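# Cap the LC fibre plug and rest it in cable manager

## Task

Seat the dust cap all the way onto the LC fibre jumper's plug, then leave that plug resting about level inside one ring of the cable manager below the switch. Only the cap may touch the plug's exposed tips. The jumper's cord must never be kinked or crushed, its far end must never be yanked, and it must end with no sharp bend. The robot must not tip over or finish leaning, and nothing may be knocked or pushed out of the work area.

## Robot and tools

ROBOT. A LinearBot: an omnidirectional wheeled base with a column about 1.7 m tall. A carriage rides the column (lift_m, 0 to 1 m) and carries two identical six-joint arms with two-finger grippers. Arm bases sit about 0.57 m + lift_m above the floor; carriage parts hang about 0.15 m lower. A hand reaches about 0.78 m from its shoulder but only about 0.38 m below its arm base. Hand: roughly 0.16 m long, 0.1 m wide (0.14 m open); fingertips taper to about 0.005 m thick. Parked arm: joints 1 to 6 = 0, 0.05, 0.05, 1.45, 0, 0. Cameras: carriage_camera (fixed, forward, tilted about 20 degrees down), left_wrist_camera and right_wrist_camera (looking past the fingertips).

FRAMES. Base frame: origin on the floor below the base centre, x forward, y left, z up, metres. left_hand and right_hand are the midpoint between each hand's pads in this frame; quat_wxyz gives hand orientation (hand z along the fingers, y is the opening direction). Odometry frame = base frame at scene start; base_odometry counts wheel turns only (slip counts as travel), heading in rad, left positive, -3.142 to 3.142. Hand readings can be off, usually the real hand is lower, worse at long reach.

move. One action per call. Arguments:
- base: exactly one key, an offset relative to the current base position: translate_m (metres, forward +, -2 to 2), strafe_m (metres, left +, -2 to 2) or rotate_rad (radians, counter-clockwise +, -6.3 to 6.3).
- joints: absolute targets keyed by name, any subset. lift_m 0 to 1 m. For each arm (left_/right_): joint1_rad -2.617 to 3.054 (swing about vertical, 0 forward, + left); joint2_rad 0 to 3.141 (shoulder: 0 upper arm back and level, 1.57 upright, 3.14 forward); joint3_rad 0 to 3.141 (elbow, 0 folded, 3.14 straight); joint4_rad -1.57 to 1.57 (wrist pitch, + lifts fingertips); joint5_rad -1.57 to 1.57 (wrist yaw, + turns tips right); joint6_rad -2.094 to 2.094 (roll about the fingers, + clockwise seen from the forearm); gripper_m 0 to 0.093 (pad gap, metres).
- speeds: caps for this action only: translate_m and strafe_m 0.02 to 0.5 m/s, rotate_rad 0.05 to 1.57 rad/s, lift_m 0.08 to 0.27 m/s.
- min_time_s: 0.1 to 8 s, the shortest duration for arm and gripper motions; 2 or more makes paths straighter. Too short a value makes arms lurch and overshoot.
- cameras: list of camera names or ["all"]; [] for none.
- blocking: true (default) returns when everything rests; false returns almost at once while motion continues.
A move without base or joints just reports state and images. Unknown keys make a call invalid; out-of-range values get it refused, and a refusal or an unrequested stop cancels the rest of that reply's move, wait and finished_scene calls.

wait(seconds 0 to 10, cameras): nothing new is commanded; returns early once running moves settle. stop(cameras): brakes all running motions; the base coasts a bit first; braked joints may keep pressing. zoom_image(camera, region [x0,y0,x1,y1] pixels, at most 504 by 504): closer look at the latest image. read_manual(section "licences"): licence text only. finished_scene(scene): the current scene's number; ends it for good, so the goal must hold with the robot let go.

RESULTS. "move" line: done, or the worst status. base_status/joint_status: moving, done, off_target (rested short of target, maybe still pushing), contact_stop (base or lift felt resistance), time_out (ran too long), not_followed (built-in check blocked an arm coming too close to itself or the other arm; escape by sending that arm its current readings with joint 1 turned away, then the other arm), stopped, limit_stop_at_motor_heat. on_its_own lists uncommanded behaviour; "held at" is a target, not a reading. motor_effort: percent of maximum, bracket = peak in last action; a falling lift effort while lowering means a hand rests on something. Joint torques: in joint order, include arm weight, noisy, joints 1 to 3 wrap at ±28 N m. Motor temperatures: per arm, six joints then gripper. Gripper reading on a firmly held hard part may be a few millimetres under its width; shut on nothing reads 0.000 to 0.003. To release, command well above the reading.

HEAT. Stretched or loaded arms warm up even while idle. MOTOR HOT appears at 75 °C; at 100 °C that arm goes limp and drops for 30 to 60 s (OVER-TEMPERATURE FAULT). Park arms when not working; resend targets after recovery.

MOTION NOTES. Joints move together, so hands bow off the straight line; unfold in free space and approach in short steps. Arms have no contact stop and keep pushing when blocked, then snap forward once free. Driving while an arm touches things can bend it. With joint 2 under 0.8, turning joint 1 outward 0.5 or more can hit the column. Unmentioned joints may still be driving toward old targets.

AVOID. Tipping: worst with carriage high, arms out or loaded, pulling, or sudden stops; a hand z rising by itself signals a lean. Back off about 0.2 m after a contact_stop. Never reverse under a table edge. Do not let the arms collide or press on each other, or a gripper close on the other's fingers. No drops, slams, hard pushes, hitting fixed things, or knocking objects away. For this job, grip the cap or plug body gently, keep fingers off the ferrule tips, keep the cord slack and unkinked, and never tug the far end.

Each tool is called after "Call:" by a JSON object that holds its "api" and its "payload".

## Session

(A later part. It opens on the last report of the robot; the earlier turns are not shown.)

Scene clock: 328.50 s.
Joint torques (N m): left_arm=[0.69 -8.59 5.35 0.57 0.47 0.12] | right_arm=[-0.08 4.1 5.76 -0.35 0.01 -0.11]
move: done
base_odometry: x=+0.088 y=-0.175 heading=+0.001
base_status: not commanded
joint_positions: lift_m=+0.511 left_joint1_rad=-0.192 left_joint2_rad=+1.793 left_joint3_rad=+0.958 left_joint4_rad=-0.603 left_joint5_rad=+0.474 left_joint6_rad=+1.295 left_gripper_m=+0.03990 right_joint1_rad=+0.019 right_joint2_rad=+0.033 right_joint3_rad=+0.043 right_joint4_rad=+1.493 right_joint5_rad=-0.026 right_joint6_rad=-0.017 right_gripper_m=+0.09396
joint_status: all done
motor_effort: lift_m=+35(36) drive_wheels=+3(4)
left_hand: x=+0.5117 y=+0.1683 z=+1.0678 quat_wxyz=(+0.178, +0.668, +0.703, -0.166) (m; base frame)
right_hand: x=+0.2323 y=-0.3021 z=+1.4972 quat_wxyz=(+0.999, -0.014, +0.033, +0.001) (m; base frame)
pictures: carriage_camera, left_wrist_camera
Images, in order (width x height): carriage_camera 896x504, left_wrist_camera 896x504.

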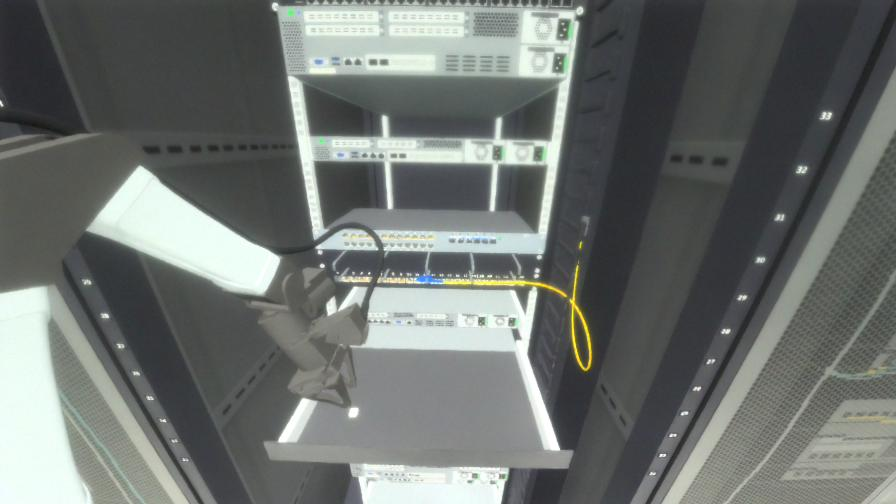

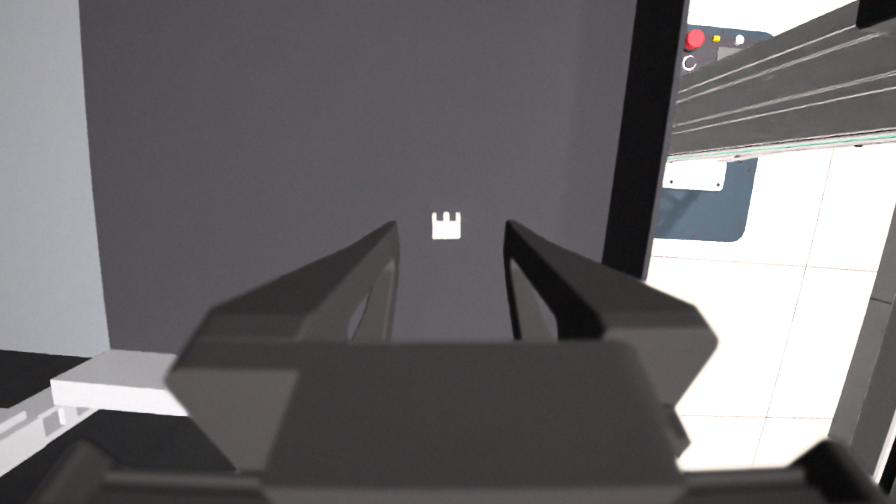

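Call:
{"api": "move", "payload": {"joints": {"lift_m": 0.469}, "speeds": {"lift_m": 0.08}}}

Call:
{"api": "move", "payload": {"joints": {"lift_m": 0.465}, "speeds": {"lift_m": 0.08}}}

Call:
{"api": "move", "payload": {"joints": {"lift_m": 0.462}, "speeds": {"lift_m": 0.08}, "cameras": ["left_wrist_camera"]}}

Call:
{"api": "zoom_image", "payload": {"camera": "left_wrist_camera", "region": [370, 180, 530, 290]}}

Scene clock: 340.77 s.
Joint torques (N m): left_arm=[0.72 -8.5 5.46 0.54 0.46 0.11] | right_arm=[-0.09 4.04 5.78 -0.39 0.01 -0.11]
move: done
base_odometry: x=+0.088 y=-0.175 heading=+0.001
base_status: not commanded
joint_positions: lift_m=+0.469 left_joint1_rad=-0.192 left_joint2_rad=+1.792 left_joint3_rad=+0.957 left_joint4_rad=-0.600 left_joint5_rad=+0.475 left_joint6_rad=+1.295 left_gripper_m=+0.03990 right_joint1_rad=+0.019 right_joint2_rad=+0.033 right_joint3_rad=+0.043 right_joint4_rad=+1.493 right_joint5_rad=-0.026 right_joint6_rad=-0.017 right_gripper_m=+0.09396
joint_status: all done
motor_effort: lift_m=+34(35) drive_wheels=+3(4)
left_hand: x=+0.5122 y=+0.1681 z=+1.0263 quat_wxyz=(+0.179, +0.668, +0.703, -0.165) (m; base frame)
right_hand: x=+0.2322 y=-0.3021 z=+1.4552 quat_wxyz=(+0.999, -0.014, +0.033, +0.001) (m; base frame)
pictures: none

Scene clock: 341.17 s.
Joint torques (N m): left_arm=[0.68 -8.34 5.45 0.53 0.43 0.1] | right_arm=[-0.08 4.07 5.74 -0.38 0.01 -0.11]
move: done
base_odometry: x=+0.088 y=-0.175 heading=+0.001
base_status: not commanded
joint_positions: lift_m=+0.465 left_joint1_rad=-0.192 left_joint2_rad=+1.790 left_joint3_rad=+0.957 left_joint4_rad=-0.598 left_joint5_rad=+0.478 left_joint6_rad=+1.296 left_gripper_m=+0.03990 right_joint1_rad=+0.019 right_joint2_rad=+0.033 right_joint3_rad=+0.043 right_joint4_rad=+1.493 right_joint5_rad=-0.026 right_joint6_rad=-0.017 right_gripper_m=+0.09396
joint_status: all done
motor_effort: lift_m=+34(35) drive_wheels=+1(4)
left_hand: x=+0.5128 y=+0.1675 z=+1.0231 quat_wxyz=(+0.182, +0.669, +0.702, -0.165) (m; base frame)
right_hand: x=+0.2322 y=-0.3021 z=+1.4512 quat_wxyz=(+0.999, -0.014, +0.033, +0.001) (m; base frame)
pictures: none

Scene clock: 341.57 s.
Joint torques (N m): left_arm=[0.54 -7.9 5.52 0.53 0.34 0.1] | right_arm=[-0.06 4.07 5.75 -0.38 0.01 -0.11]
move: done
base_odometry: x=+0.088 y=-0.175 heading=+0.001
base_status: not commanded
joint_positions: lift_m=+0.462 left_joint1_rad=-0.190 left_joint2_rad=+1.785 left_joint3_rad=+0.957 left_joint4_rad=-0.596 left_joint5_rad=+0.487 left_joint6_rad=+1.297 left_gripper_m=+0.03990 right_joint1_rad=+0.019 right_joint2_rad=+0.033 right_joint3_rad=+0.043 right_joint4_rad=+1.494 right_joint5_rad=-0.026 right_joint6_rad=-0.017 right_gripper_m=+0.09396
joint_status: all done
motor_effort: lift_m=+33(34) drive_wheels=+2(5)
left_hand: x=+0.5136 y=+0.1666 z=+1.0225 quat_wxyz=(+0.187, +0.668, +0.700, -0.167) (m; base frame)
right_hand: x=+0.2321 y=-0.3021 z=+1.4484 quat_wxyz=(+0.999, -0.014, +0.033, +0.001) (m; base frame)
pictures: left_wrist_camera
Images, in order (width x height): left_wrist_camera 896x504.

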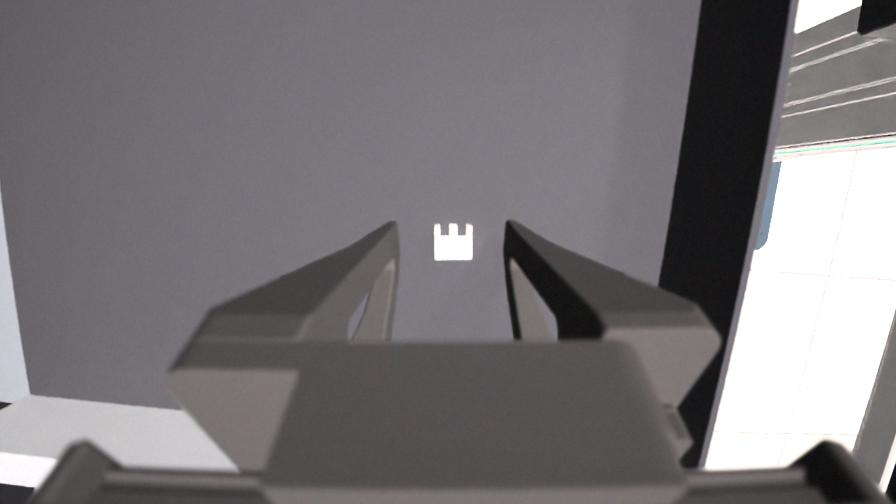

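Scaled by 3.150 from the camera's 896x504 image, which has a finer 1280x720 frame.

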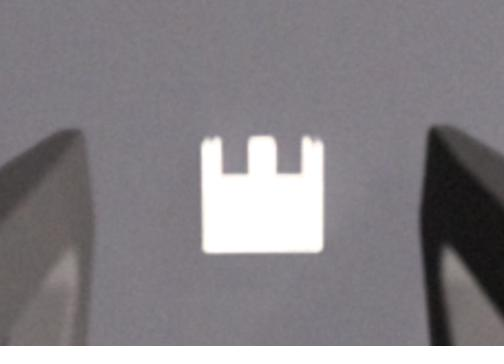

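Call:
{"api": "move", "payload": {"joints": {"lift_m": 0.4645}, "speeds": {"lift_m": 0.08}}}

Call:
{"api": "move", "payload": {"joints": {"left_gripper_m": 0.006}, "min_time_s": 2.0}}

Call:
{"api": "move", "payload": {"joints": {"lift_m": 0.52}, "speeds": {"lift_m": 0.1}, "cameras": ["left_wrist_camera"]}}

Call:
{"api": "zoom_image", "payload": {"camera": "left_wrist_camera", "region": [380, 180, 520, 280]}}

Scene clock: 351.37 s.
Joint torques (N m): left_arm=[0.54 -7.86 5.53 0.51 0.36 0.09] | right_arm=[-0.06 4.08 5.75 -0.37 0.01 -0.11]
move: done
base_odometry: x=+0.088 y=-0.175 heading=+0.001
base_status: not commanded
joint_positions: lift_m=+0.464 left_joint1_rad=-0.190 left_joint2_rad=+1.785 left_joint3_rad=+0.957 left_joint4_rad=-0.595 left_joint5_rad=+0.487 left_joint6_rad=+1.297 left_gripper_m=+0.03990 right_joint1_rad=+0.019 right_joint2_rad=+0.033 right_joint3_rad=+0.043 right_joint4_rad=+1.493 right_joint5_rad=-0.026 right_joint6_rad=-0.017 right_gripper_m=+0.09396
joint_status: all done
motor_effort: lift_m=+36(41) drive_wheels=+2(5)
left_hand: x=+0.5140 y=+0.1665 z=+1.0249 quat_wxyz=(+0.188, +0.668, +0.700, -0.167) (m; base frame)
right_hand: x=+0.2322 y=-0.3021 z=+1.4506 quat_wxyz=(+0.999, -0.014, +0.033, +0.001) (m; base frame)
pictures: none

Scene clock: 353.67 s.
Joint torques (N m): left_arm=[0.55 -7.87 5.5 0.51 0.36 0.1] | right_arm=[-0.08 4.08 5.74 -0.37 0.02 -0.11]
move: off_target
base_odometry: x=+0.088 y=-0.175 heading=+0.001
base_status: not commanded
joint_positions: lift_m=+0.464 left_joint1_rad=-0.190 left_joint2_rad=+1.785 left_joint3_rad=+0.957 left_joint4_rad=-0.595 left_joint5_rad=+0.487 left_joint6_rad=+1.297 left_gripper_m=+0.01181 right_joint1_rad=+0.019 right_joint2_rad=+0.033 right_joint3_rad=+0.043 right_joint4_rad=+1.493 right_joint5_rad=-0.026 right_joint6_rad=-0.017 right_gripper_m=+0.09396
joint_status: left_gripper_m off_target (ended at +0.01183, target +0.00600)
motor_effort: lift_m=+36(36) drive_wheels=+0(6)
left_hand: x=+0.5140 y=+0.1665 z=+1.0249 quat_wxyz=(+0.188, +0.668, +0.700, -0.167) (m; base frame)
right_hand: x=+0.2322 y=-0.3021 z=+1.4506 quat_wxyz=(+0.999, -0.014, +0.033, +0.001) (m; base frame)
pictures: none

Scene clock: 354.60 s.
Joint torques (N m): left_arm=[0.54 -7.84 5.6 0.51 0.35 0.1] | right_arm=[-0.05 4.1 5.76 -0.4 0.01 -0.11]
move: done
base_odometry: x=+0.088 y=-0.175 heading=+0.001
base_status: not commanded
joint_positions: lift_m=+0.520 left_joint1_rad=-0.190 left_joint2_rad=+1.785 left_joint3_rad=+0.957 left_joint4_rad=-0.595 left_joint5_rad=+0.487 left_joint6_rad=+1.297 left_gripper_m=+0.01180 right_joint1_rad=+0.019 right_joint2_rad=+0.033 right_joint3_rad=+0.043 right_joint4_rad=+1.493 right_joint5_rad=-0.026 right_joint6_rad=-0.017 right_gripper_m=+0.09396
joint_status: all done
motor_effort: lift_m=+35(43) drive_wheels=+4(4)
left_hand: x=+0.5137 y=+0.1666 z=+1.0803 quat_wxyz=(+0.187, +0.668, +0.700, -0.167) (m; base frame)
right_hand: x=+0.2322 y=-0.3021 z=+1.5062 quat_wxyz=(+0.999, -0.014, +0.033, +0.001) (m; base frame)
pictures: left_wrist_camera
Images, in order (width x height): left_wrist_camera 896x504.

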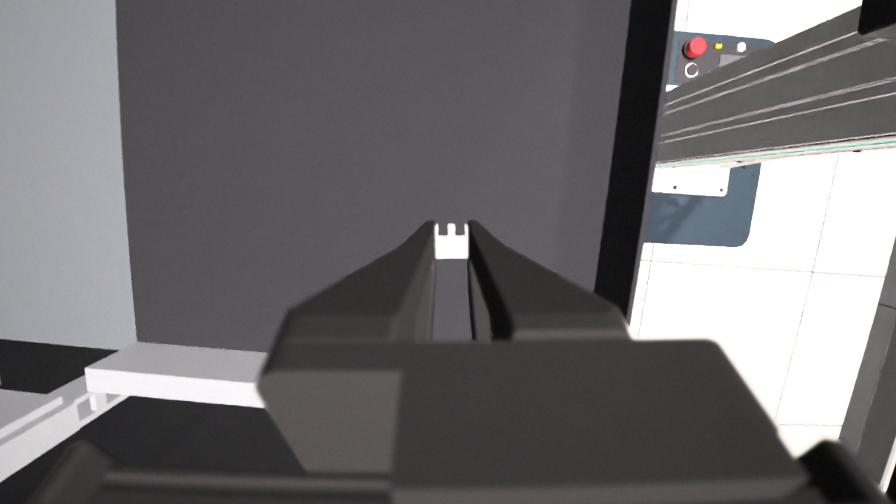

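Scaled by 3.600 from the camera's 896x504 image, which has a finer 1280x720 frame.

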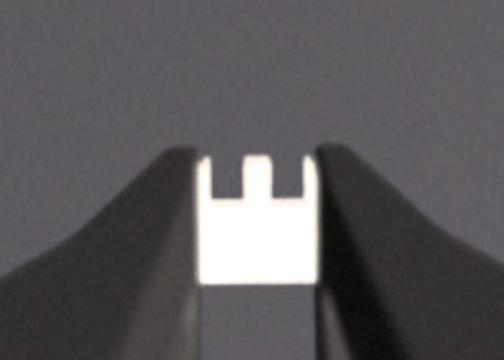

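Call:
{"api": "move", "payload": {"joints": {"lift_m": 0.511, "left_joint1_rad": -0.3, "left_joint2_rad": 1.30, "left_joint3_rad": 0.89, "left_joint4_rad": -0.65, "left_joint5_rad": 0, "left_joint6_rad": 0, "right_joint1_rad": 0.638, "right_joint2_rad": 1.866, "right_joint3_rad": 0.77, "right_joint4_rad": 1.09, "right_joint5_rad": 0.145, "right_joint6_rad": -1.583, "right_gripper_m": 0.038}, "min_time_s": 3, "cameras": ["all"]}}

Call:
{"api": "zoom_image", "payload": {"camera": "right_wrist_camera", "region": [340, 60, 560, 260]}}

Scene clock: 376.90 s.
Joint torques (N m): left_arm=[-0.61 -6.06 6.37 1.21 -0.05 -0.08] | right_arm=[1.32 -6.41 6.64 1.79 -0.12 -0.05]
move: off_target
base_odometry: x=+0.088 y=-0.175 heading=+0.001
base_status: not commanded
joint_positions: lift_m=+0.511 left_joint1_rad=-0.292 left_joint2_rad=+1.322 left_joint3_rad=+0.906 left_joint4_rad=-0.640 left_joint5_rad=+0.013 left_joint6_rad=+0.012 left_gripper_m=+0.01180 right_joint1_rad=+0.624 right_joint2_rad=+1.836 right_joint3_rad=+0.763 right_joint4_rad=+1.162 right_joint5_rad=+0.158 right_joint6_rad=-1.576 right_gripper_m=+0.03811
joint_status: right_joint4_rad off_target (ended at +1.162, target +1.090); the others done
motor_effort: lift_m=+35(35) drive_wheels=-1(5)
left_hand: x=+0.5265 y=+0.2111 z=+1.1747 quat_wxyz=(+0.252, +0.148, +0.955, -0.042) (m; base frame)
right_hand: x=+0.6400 y=-0.0345 z=+1.2684 quat_wxyz=(+0.629, -0.574, +0.357, -0.384) (m; base frame)
pictures: carriage_camera, left_wrist_camera, right_wrist_camera
Images, in order (width x height): carriage_camera 896x504, left_wrist_camera 896x504, right_wrist_camera 896x504.

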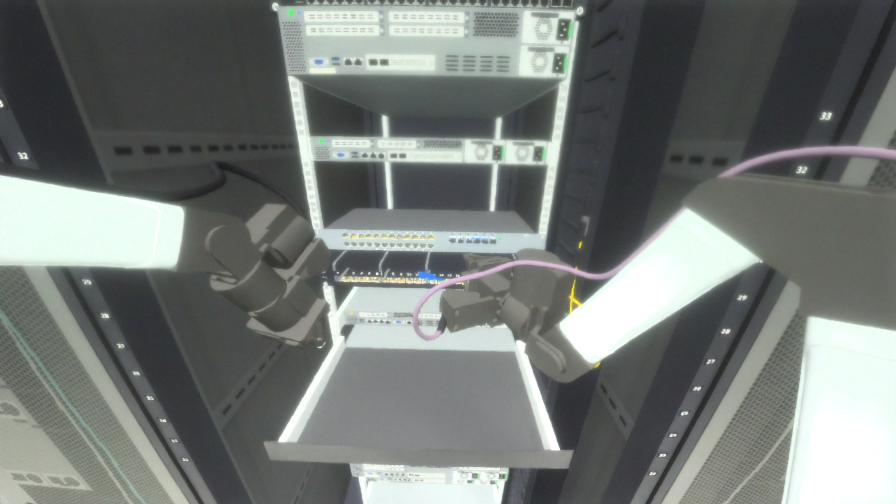

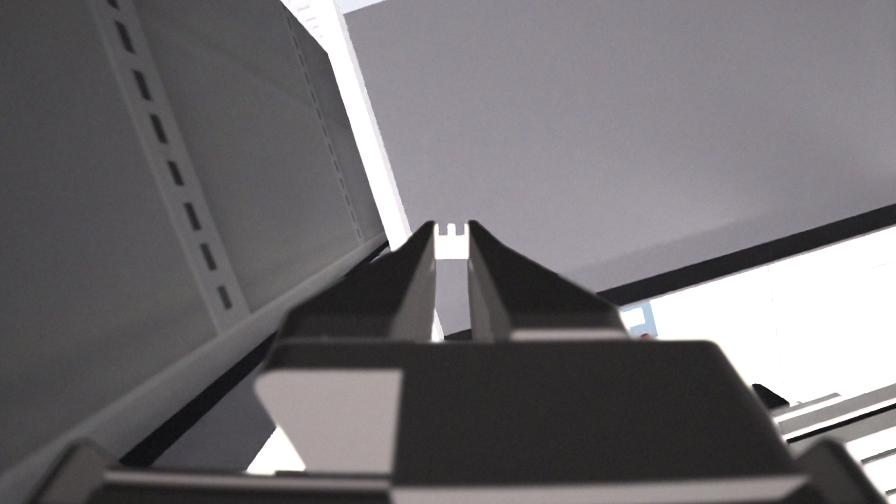

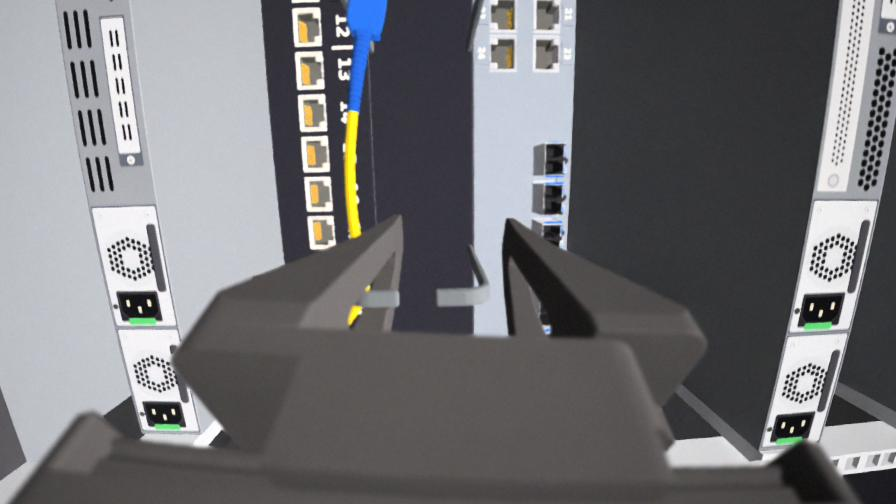

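Scaled by 2.291 from the camera's 896x504 image, which has a finer 1280x720 frame.

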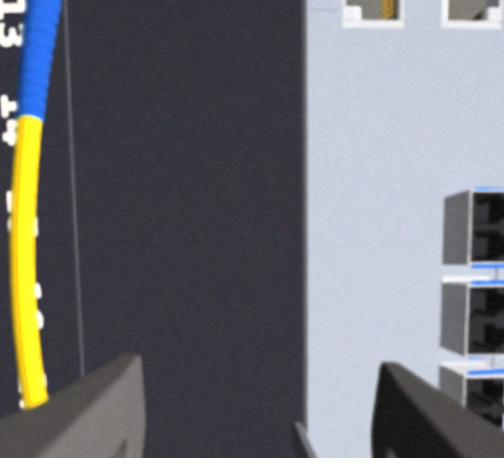

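Call:
{"api": "move", "payload": {"cameras": ["right_wrist_camera", "carriage_camera"]}}

Scene clock: 412.37 s.
Joint torques (N m): left_arm=[-0.61 -6.05 6.3 1.2 -0.06 -0.09] | right_arm=[1.32 -6.41 6.65 1.79 -0.14 -0.08]
Motor temperatures (°C): left_arm=[30 44 44 33 30 33 34] | right_arm=[31 38 42 33 31 30 33]
base_odometry: x=+0.088 y=-0.175 heading=+0.001
base_status: not commanded
joint_positions: lift_m=+0.511 left_joint1_rad=-0.292 left_joint2_rad=+1.322 left_joint3_rad=+0.906 left_joint4_rad=-0.640 left_joint5_rad=+0.013 left_joint6_rad=+0.011 left_gripper_m=+0.01180 right_joint1_rad=+0.624 right_joint2_rad=+1.836 right_joint3_rad=+0.763 right_joint4_rad=+1.162 right_joint5_rad=+0.158 right_joint6_rad=-1.577 right_gripper_m=+0.03811
joint_status: right_joint4_rad off_target (ended at +1.162, target +1.090); the others done
motor_effort: lift_m=+35(35) drive_wheels=-3(5)
left_hand: x=+0.5265 y=+0.2112 z=+1.1747 quat_wxyz=(+0.252, +0.147, +0.956, -0.042) (m; base frame)
right_hand: x=+0.6400 y=-0.0345 z=+1.2684 quat_wxyz=(+0.629, -0.574, +0.357, -0.384) (m; base frame)
pictures: carriage_camera, right_wrist_camera
Images, in order (width x height): carriage_camera 896x504, right_wrist_camera 896x504.

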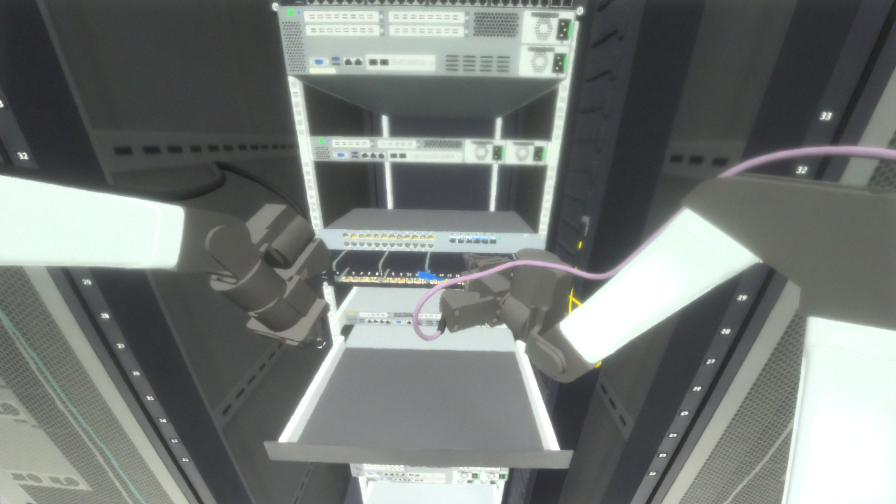

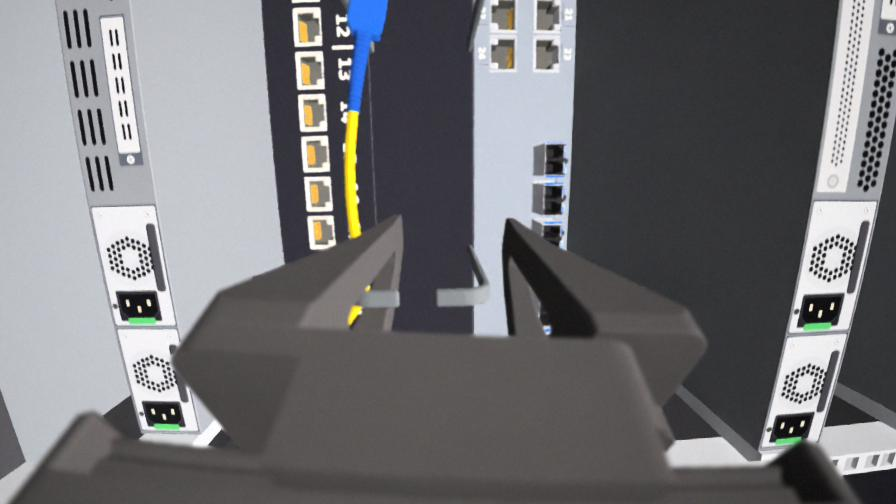

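Call:
{"api": "move", "payload": {"joints": {"right_joint1_rad":0.626,"right_joint2_rad":1.830,"right_joint3_rad":0.763,"right_joint4_rad":1.165,"right_joint5_rad":0.158,"right_joint6_rad":-1.583}, "cameras": []}}

Call:
{"api": "move", "payload": {"joints": {"right_joint1_rad":0.665,"right_joint2_rad":1.533,"right_joint3_rad":0.541,"right_joint4_rad":1.03,"right_joint5_rad":0.203,"right_joint6_rad":-1.583}, "min_time_s": 1.5, "cameras": ["right_wrist_camera", "carriage_camera"]}}

Scene clock: 463.53 s.
Joint torques (N m): left_arm=[-0.61 -6.05 6.32 1.2 -0.06 -0.09] | right_arm=[0.1 -9.77 6.02 2.52 -0.01 -0.08]
move: done
base_odometry: x=+0.088 y=-0.175 heading=+0.001
base_status: not commanded
joint_positions: lift_m=+0.511 left_joint1_rad=-0.292 left_joint2_rad=+1.322 left_joint3_rad=+0.906 left_joint4_rad=-0.640 left_joint5_rad=+0.013 left_joint6_rad=+0.011 left_gripper_m=+0.01180 right_joint1_rad=+0.624 right_joint2_rad=+1.836 right_joint3_rad=+0.763 right_joint4_rad=+1.175 right_joint5_rad=+0.158 right_joint6_rad=-1.577 right_gripper_m=+0.03811
joint_status: all done
motor_effort: lift_m=+35(35) drive_wheels=-2(3)
left_hand: x=+0.5265 y=+0.2112 z=+1.1747 quat_wxyz=(+0.252, +0.147, +0.956, -0.042) (m; base frame)
right_hand: x=+0.6398 y=-0.0348 z=+1.2716 quat_wxyz=(+0.633, -0.569, +0.355, -0.386) (m; base frame)
pictures: none
No camera images: "cameras" was empty.

Scene clock: 465.33 s.
Joint torques (N m): left_arm=[-0.61 -6.02 6.34 1.22 -0.04 -0.09] | right_arm=[0.57 -8.35 5.24 2.48 0.11 -0.08]
move: done
base_odometry: x=+0.088 y=-0.175 heading=+0.001
base_status: not commanded
joint_positions: lift_m=+0.511 left_joint1_rad=-0.292 left_joint2_rad=+1.322 left_joint3_rad=+0.906 left_joint4_rad=-0.641 left_joint5_rad=+0.011 left_joint6_rad=+0.011 left_gripper_m=+0.01180 right_joint1_rad=+0.659 right_joint2_rad=+1.551 right_joint3_rad=+0.555 right_joint4_rad=+1.047 right_joint5_rad=+0.193 right_joint6_rad=-1.577 right_gripper_m=+0.03811
joint_status: all done
motor_effort: lift_m=+35(35) drive_wheels=+1(5)
left_hand: x=+0.5263 y=+0.2115 z=+1.1746 quat_wxyz=(+0.251, +0.147, +0.956, -0.041) (m; base frame)
right_hand: x=+0.5857 y=-0.0622 z=+1.2819 quat_wxyz=(+0.617, -0.586, +0.363, -0.379) (m; base frame)
pictures: carriage_camera, right_wrist_camera
Images, in order (width x height): carriage_camera 896x504, right_wrist_camera 896x504.

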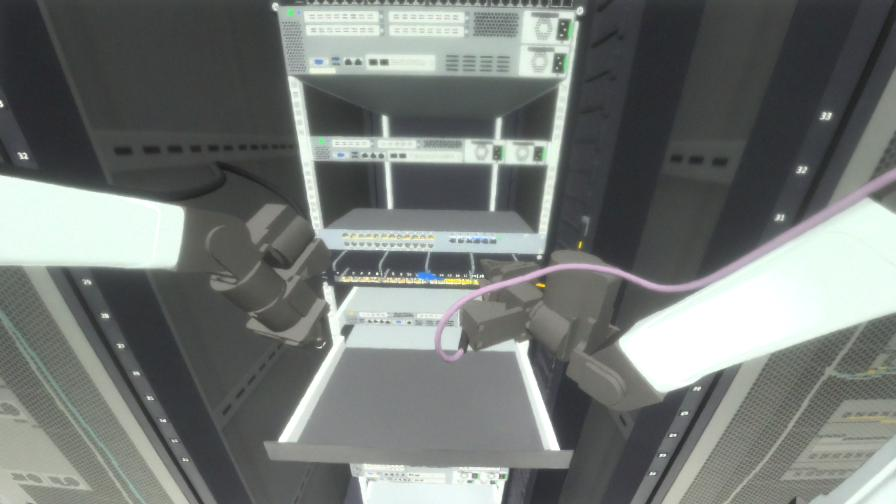

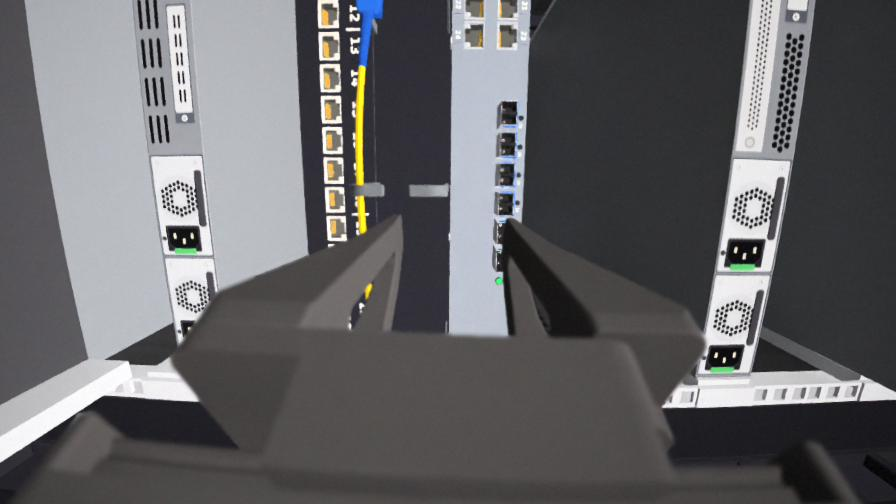

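Call:
{"api": "zoom_image", "payload": {"camera": "carriage_camera", "region": [320, 220, 500, 320]}}

Call:
{"api": "zoom_image", "payload": {"camera": "right_wrist_camera", "region": [300, 0, 560, 260]}}

Scaled by 2.800 from the camera's 896x504 image, which has a finer 1280x720 frame.

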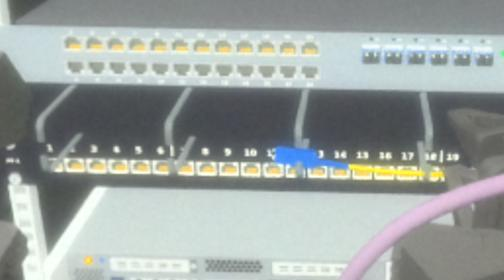

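Scaled by 1.938 from the camera's 896x504 image, which has a finer 1280x720 frame.

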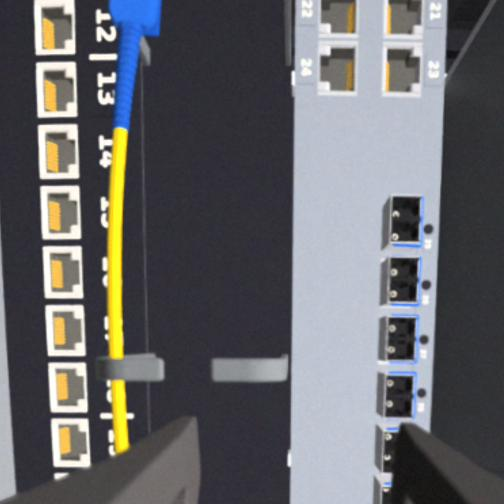

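Call:
{"api": "move", "payload": {"joints": {"right_joint1_rad":0.7935,"right_joint2_rad":1.789,"right_joint3_rad":0.632,"right_joint4_rad":1.164,"right_joint5_rad":0.3175,"right_joint6_rad":-1.583}, "min_time_s": 1.2, "cameras": ["right_wrist_camera", "carriage_camera"]}}

Call:
{"api": "zoom_image", "payload": {"camera": "right_wrist_camera", "region": [300, 0, 560, 260]}}

Scene clock: 518.23 s.
Joint torques (N m): left_arm=[-0.61 -6.08 6.31 1.22 -0.04 -0.09] | right_arm=[0.47 -6.93 7.46 2.69 0.11 -0.08]
Motor temperatures (°C): left_arm=[29 43 45 34 29 33 35] | right_arm=[31 41 41 40 31 30 33]
move: done
base_odometry: x=+0.088 y=-0.175 heading=+0.001
base_status: not commanded
joint_positions: lift_m=+0.511 left_joint1_rad=-0.292 left_joint2_rad=+1.322 left_joint3_rad=+0.906 left_joint4_rad=-0.641 left_joint5_rad=+0.011 left_joint6_rad=+0.011 left_gripper_m=+0.01180 right_joint1_rad=+0.789 right_joint2_rad=+1.776 right_joint3_rad=+0.611 right_joint4_rad=+1.162 right_joint5_rad=+0.306 right_joint6_rad=-1.577 right_gripper_m=+0.03811
joint_status: all done
motor_effort: lift_m=+35(35) drive_wheels=+0(4)
left_hand: x=+0.5262 y=+0.2116 z=+1.1745 quat_wxyz=(+0.251, +0.147, +0.956, -0.041) (m; base frame)
right_hand: x=+0.5807 y=-0.0136 z=+1.2350 quat_wxyz=(+0.603, -0.607, +0.364, -0.368) (m; base frame)
pictures: carriage_camera, right_wrist_camera
Images, in order (width x height): carriage_camera 896x504, right_wrist_camera 896x504.

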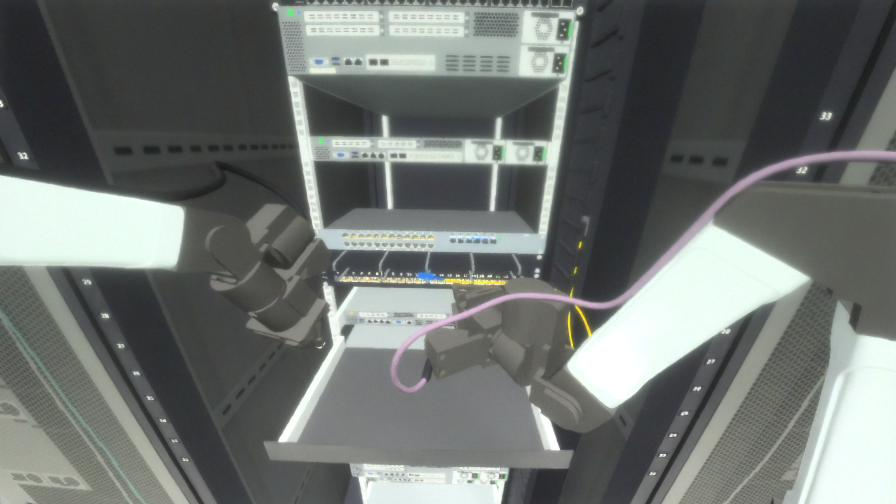

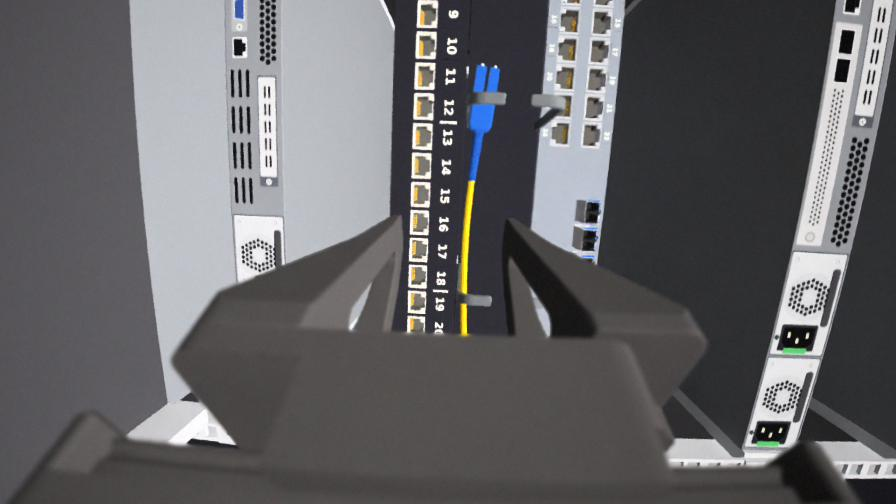

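Scaled by 1.938 from the camera's 896x504 image, which has a finer 1280x720 frame.

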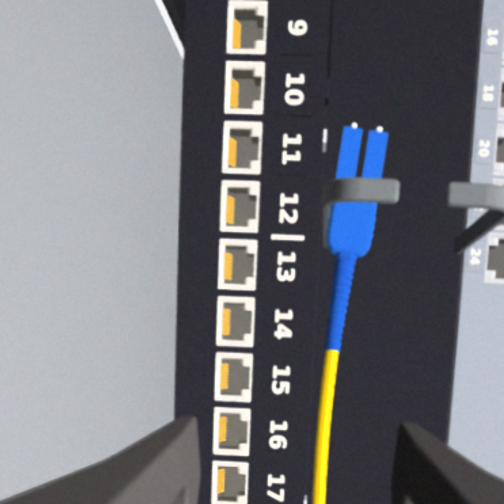

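Call:
{"api": "zoom_image", "payload": {"camera": "right_wrist_camera", "region": [440, 50, 540, 200]}}

Scaled by 3.360 from the camera's 896x504 image, which has a finer 1280x720 frame.

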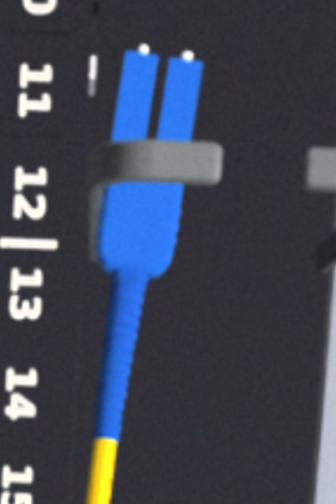

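Call:
{"api": "zoom_image", "payload": {"camera": "carriage_camera", "region": [400, 255, 470, 295]}}

Scaled by 7.200 from the camera's 896x504 image, which has a finer 1280x720 frame.

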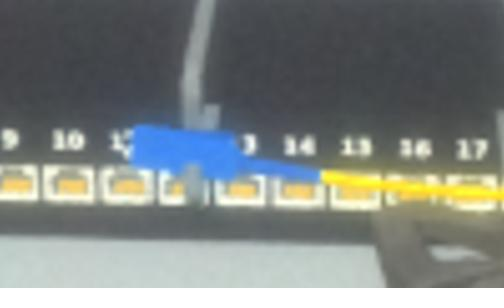

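Call:
{"api": "move", "payload": {"joints": {"right_joint1_rad":1.078,"right_joint2_rad":1.40,"right_joint3_rad":0.71,"right_joint4_rad":0.72,"right_joint5_rad":0.583,"right_joint6_rad":0.0}, "min_time_s": 1.2, "cameras": ["right_wrist_camera"]}}

Scene clock: 673.70 s.
Joint torques (N m): left_arm=[-0.59 -6.05 6.31 1.22 -0.04 -0.09] | right_arm=[0.44 -7.57 9.39 2.33 0.13 0]
Motor temperatures (°C): left_arm=[29 43 45 35 29 33 36] | right_arm=[31 40 45 47 31 30 33]
move: done
base_odometry: x=+0.088 y=-0.175 heading=+0.001
base_status: not commanded
joint_positions: lift_m=+0.511 left_joint1_rad=-0.292 left_joint2_rad=+1.322 left_joint3_rad=+0.906 left_joint4_rad=-0.641 left_joint5_rad=+0.011 left_joint6_rad=+0.011 left_gripper_m=+0.01180 right_joint1_rad=+1.073 right_joint2_rad=+1.415 right_joint3_rad=+0.686 right_joint4_rad=+0.737 right_joint5_rad=+0.572 right_joint6_rad=-0.012 right_gripper_m=+0.03811
joint_status: all done
motor_effort: lift_m=+35(35) drive_wheels=-3(4)
left_hand: x=+0.5262 y=+0.2116 z=+1.1745 quat_wxyz=(+0.251, +0.147, +0.956, -0.041) (m; base frame)
right_hand: x=+0.4997 y=+0.0187 z=+1.3224 quat_wxyz=(+0.688, -0.177, +0.682, +0.173) (m; base frame)
pictures: right_wrist_camera
Images, in order (width x height): right_wrist_camera 896x504.

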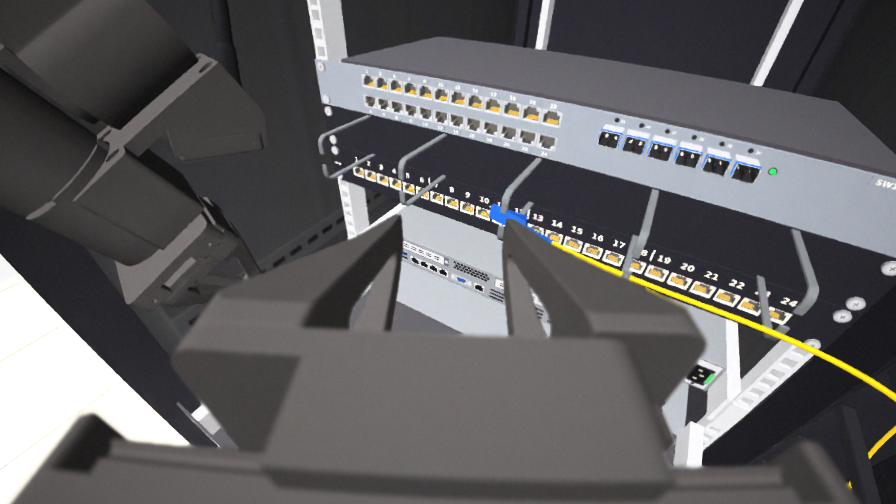

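Call:
{"api": "zoom_image", "payload": {"camera": "right_wrist_camera", "region": [470, 185, 570, 260]}}

Call:
{"api": "zoom_image", "payload": {"camera": "right_wrist_camera", "region": [320, 130, 820, 340]}}

Scaled by 5.040 from the camera's 896x504 image, which has a finer 1280x720 frame.

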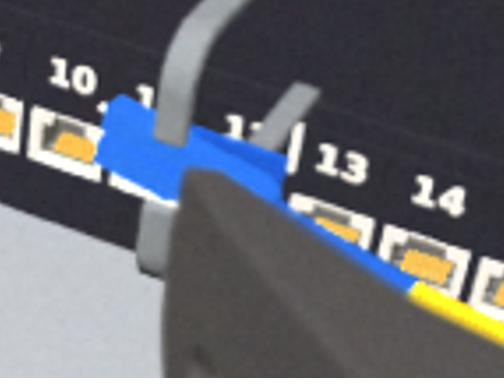

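Scaled by 1.008 from the camera's 896x504 image, which has a finer 1280x720 frame.

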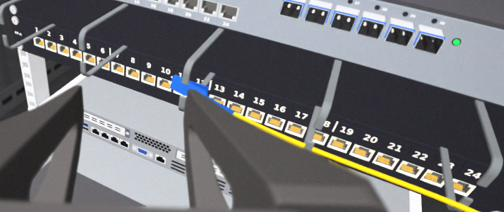

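Call:
{"api": "move", "payload": {"joints": {"right_joint1_rad":1.005,"right_joint2_rad":1.541,"right_joint3_rad":1.088,"right_joint4_rad":0.198,"right_joint5_rad":0.606,"right_joint6_rad":0.15}, "min_time_s": 1.0, "cameras": ["right_wrist_camera"]}}

Call:
{"api": "zoom_image", "payload": {"camera": "right_wrist_camera", "region": [410, 140, 510, 240]}}

Scene clock: 694.67 s.
Joint torques (N m): left_arm=[-0.61 -6.04 6.38 1.22 -0.04 -0.09] | right_arm=[-0.57 -6.65 10.15 2.32 0.21 0]
move: done
base_odometry: x=+0.088 y=-0.175 heading=+0.001
base_status: not commanded
joint_positions: lift_m=+0.511 left_joint1_rad=-0.292 left_joint2_rad=+1.322 left_joint3_rad=+0.906 left_joint4_rad=-0.642 left_joint5_rad=+0.011 left_joint6_rad=+0.011 left_gripper_m=+0.01180 right_joint1_rad=+1.011 right_joint2_rad=+1.528 right_joint3_rad=+1.062 right_joint4_rad=+0.215 right_joint5_rad=+0.596 right_joint6_rad=+0.140 right_gripper_m=+0.03811
joint_status: all done
motor_effort: lift_m=+35(35) drive_wheels=-5(5)
left_hand: x=+0.5260 y=+0.2117 z=+1.1744 quat_wxyz=(+0.251, +0.147, +0.956, -0.041) (m; base frame)
right_hand: x=+0.5455 y=+0.0357 z=+1.3316 quat_wxyz=(+0.618, -0.155, +0.761, +0.124) (m; base frame)
pictures: right_wrist_camera
Images, in order (width x height): right_wrist_camera 896x504.

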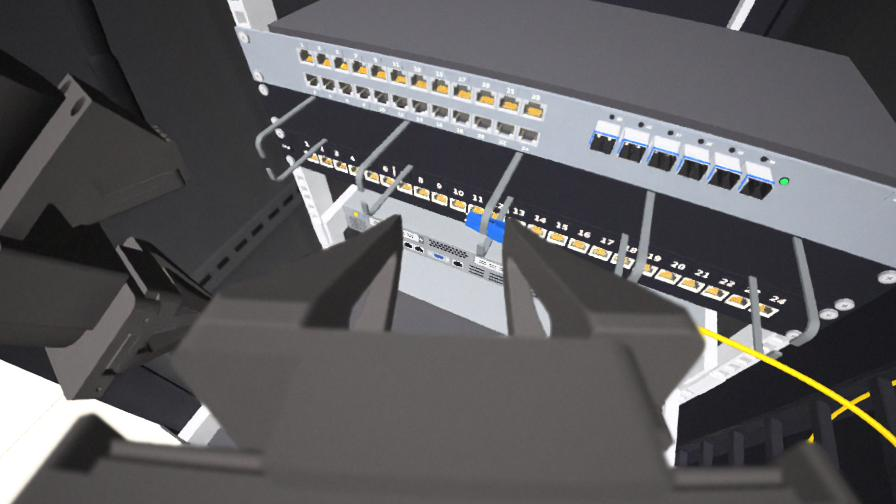

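Scaled by 5.040 from the camera's 896x504 image, which has a finer 1280x720 frame.

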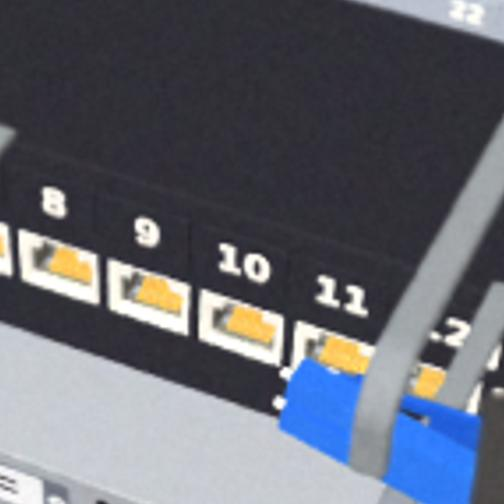

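Call:
{"api": "zoom_image", "payload": {"camera": "right_wrist_camera", "region": [460, 195, 520, 255]}}

Scaled by 8.400 from the camera's 896x504 image, which has a finer 1280x720 frame.

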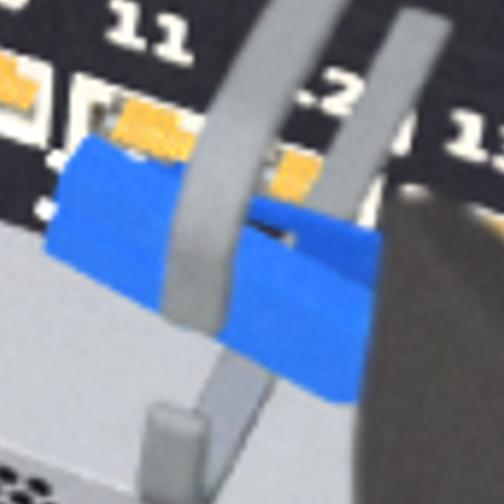

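Call:
{"api": "zoom_image", "payload": {"camera": "right_wrist_camera", "region": [60, 240, 260, 420]}}

Call:
{"api": "move", "payload": {"cameras": ["left_wrist_camera"]}}

Call:
{"api": "zoom_image", "payload": {"camera": "left_wrist_camera", "region": [390, 180, 510, 300]}}

Scaled by 2.520 from the camera's 896x504 image, which has a finer 1280x720 frame.

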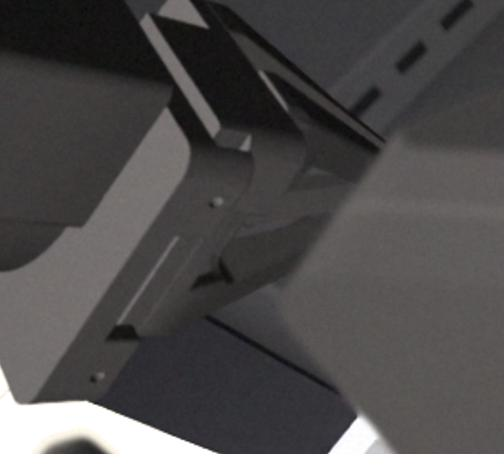

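Scene clock: 706.47 s.
Joint torques (N m): left_arm=[-0.61 -6.02 6.34 1.22 -0.03 -0.09] | right_arm=[-0.59 -6.68 10.15 2.35 0.21 0.01]
Motor temperatures (°C): left_arm=[29 44 45 35 29 33 36] | right_arm=[31 40 50 48 31 30 33]
base_odometry: x=+0.088 y=-0.175 heading=+0.001
base_status: not commanded
joint_positions: lift_m=+0.511 left_joint1_rad=-0.292 left_joint2_rad=+1.322 left_joint3_rad=+0.906 left_joint4_rad=-0.642 left_joint5_rad=+0.011 left_joint6_rad=+0.011 left_gripper_m=+0.01180 right_joint1_rad=+1.011 right_joint2_rad=+1.528 right_joint3_rad=+1.062 right_joint4_rad=+0.214 right_joint5_rad=+0.596 right_joint6_rad=+0.140 right_gripper_m=+0.03811
joint_status: all done
motor_effort: lift_m=+35(35) drive_wheels=+1(5)
left_hand: x=+0.5260 y=+0.2117 z=+1.1744 quat_wxyz=(+0.251, +0.147, +0.956, -0.041) (m; base frame)
right_hand: x=+0.5455 y=+0.0356 z=+1.3315 quat_wxyz=(+0.618, -0.155, +0.761, +0.124) (m; base frame)
pictures: left_wrist_camera
Images, in order (width x height): left_wrist_camera 896x504.

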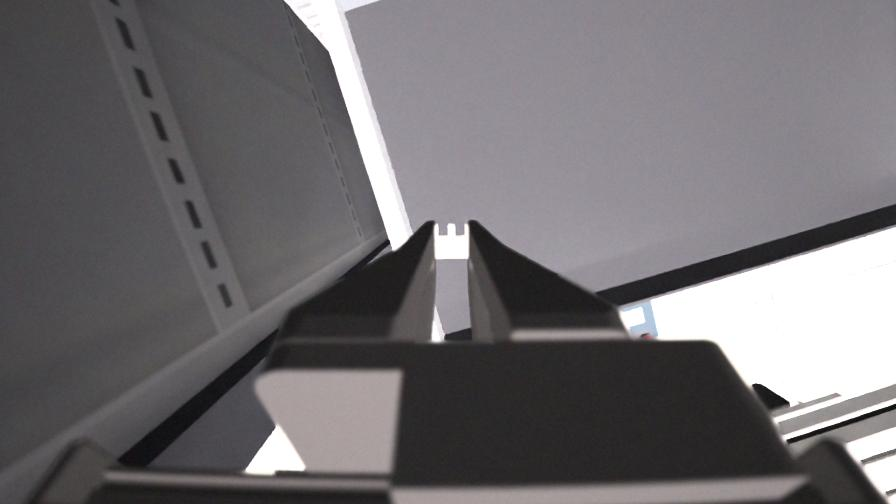

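Scaled by 4.200 from the camera's 896x504 image, which has a finer 1280x720 frame.

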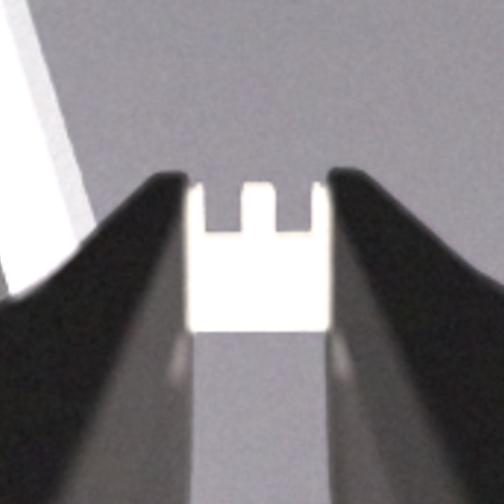

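Call:
{"api": "move", "payload": {"joints": {"right_joint1_rad":0.677,"right_joint2_rad":1.634,"right_joint3_rad":1.453,"right_joint4_rad":-0.531,"right_joint5_rad":0.053,"right_joint6_rad":-1.112}, "min_time_s": 1.2, "cameras": ["right_wrist_camera", "carriage_camera"]}}

Scene clock: 927.10 s.
Joint torques (N m): left_arm=[-0.64 -6.05 6.32 1.22 -0.04 -0.09] | right_arm=[-0.51 -7.43 10.14 2.07 -0.12 -0.15]
Motor temperatures (°C): left_arm=[29 44 46 36 29 33 36] | right_arm=[31 41 58 50 31 30 33]
move: done
base_odometry: x=+0.088 y=-0.175 heading=+0.001
base_status: not commanded
joint_positions: lift_m=+0.511 left_joint1_rad=-0.292 left_joint2_rad=+1.322 left_joint3_rad=+0.906 left_joint4_rad=-0.642 left_joint5_rad=+0.011 left_joint6_rad=+0.011 left_gripper_m=+0.01180 right_joint1_rad=+0.682 right_joint2_rad=+1.620 right_joint3_rad=+1.426 right_joint4_rad=-0.515 right_joint5_rad=+0.064 right_joint6_rad=-1.100 right_gripper_m=+0.03811
joint_status: all done
motor_effort: lift_m=+35(35) drive_wheels=+0(4)
left_hand: x=+0.5260 y=+0.2117 z=+1.1744 quat_wxyz=(+0.251, +0.147, +0.956, -0.041) (m; base frame)
right_hand: x=+0.5895 y=-0.0176 z=+1.2929 quat_wxyz=(+0.403, -0.698, +0.581, -0.115) (m; base frame)
pictures: carriage_camera, right_wrist_camera
Images, in order (width x height): carriage_camera 896x504, right_wrist_camera 896x504.

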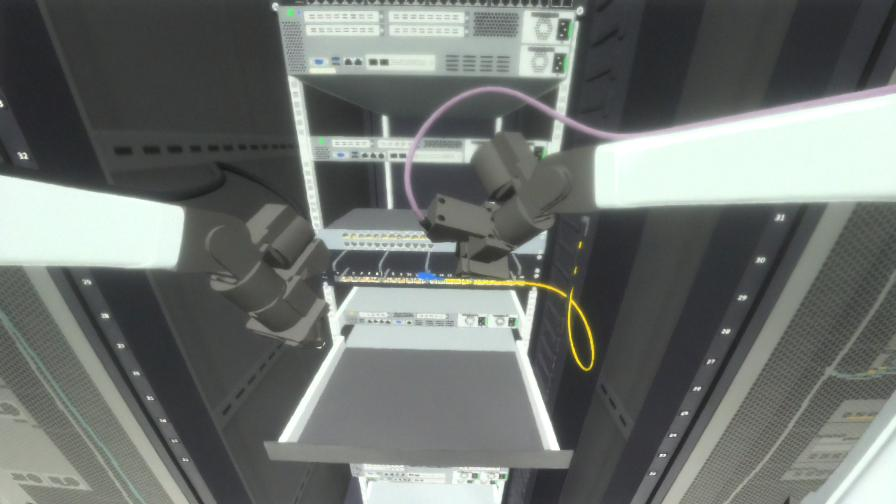

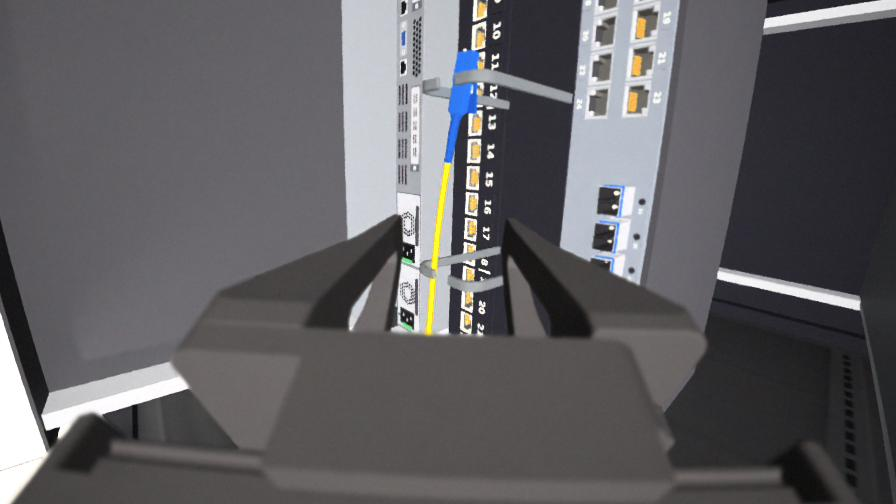

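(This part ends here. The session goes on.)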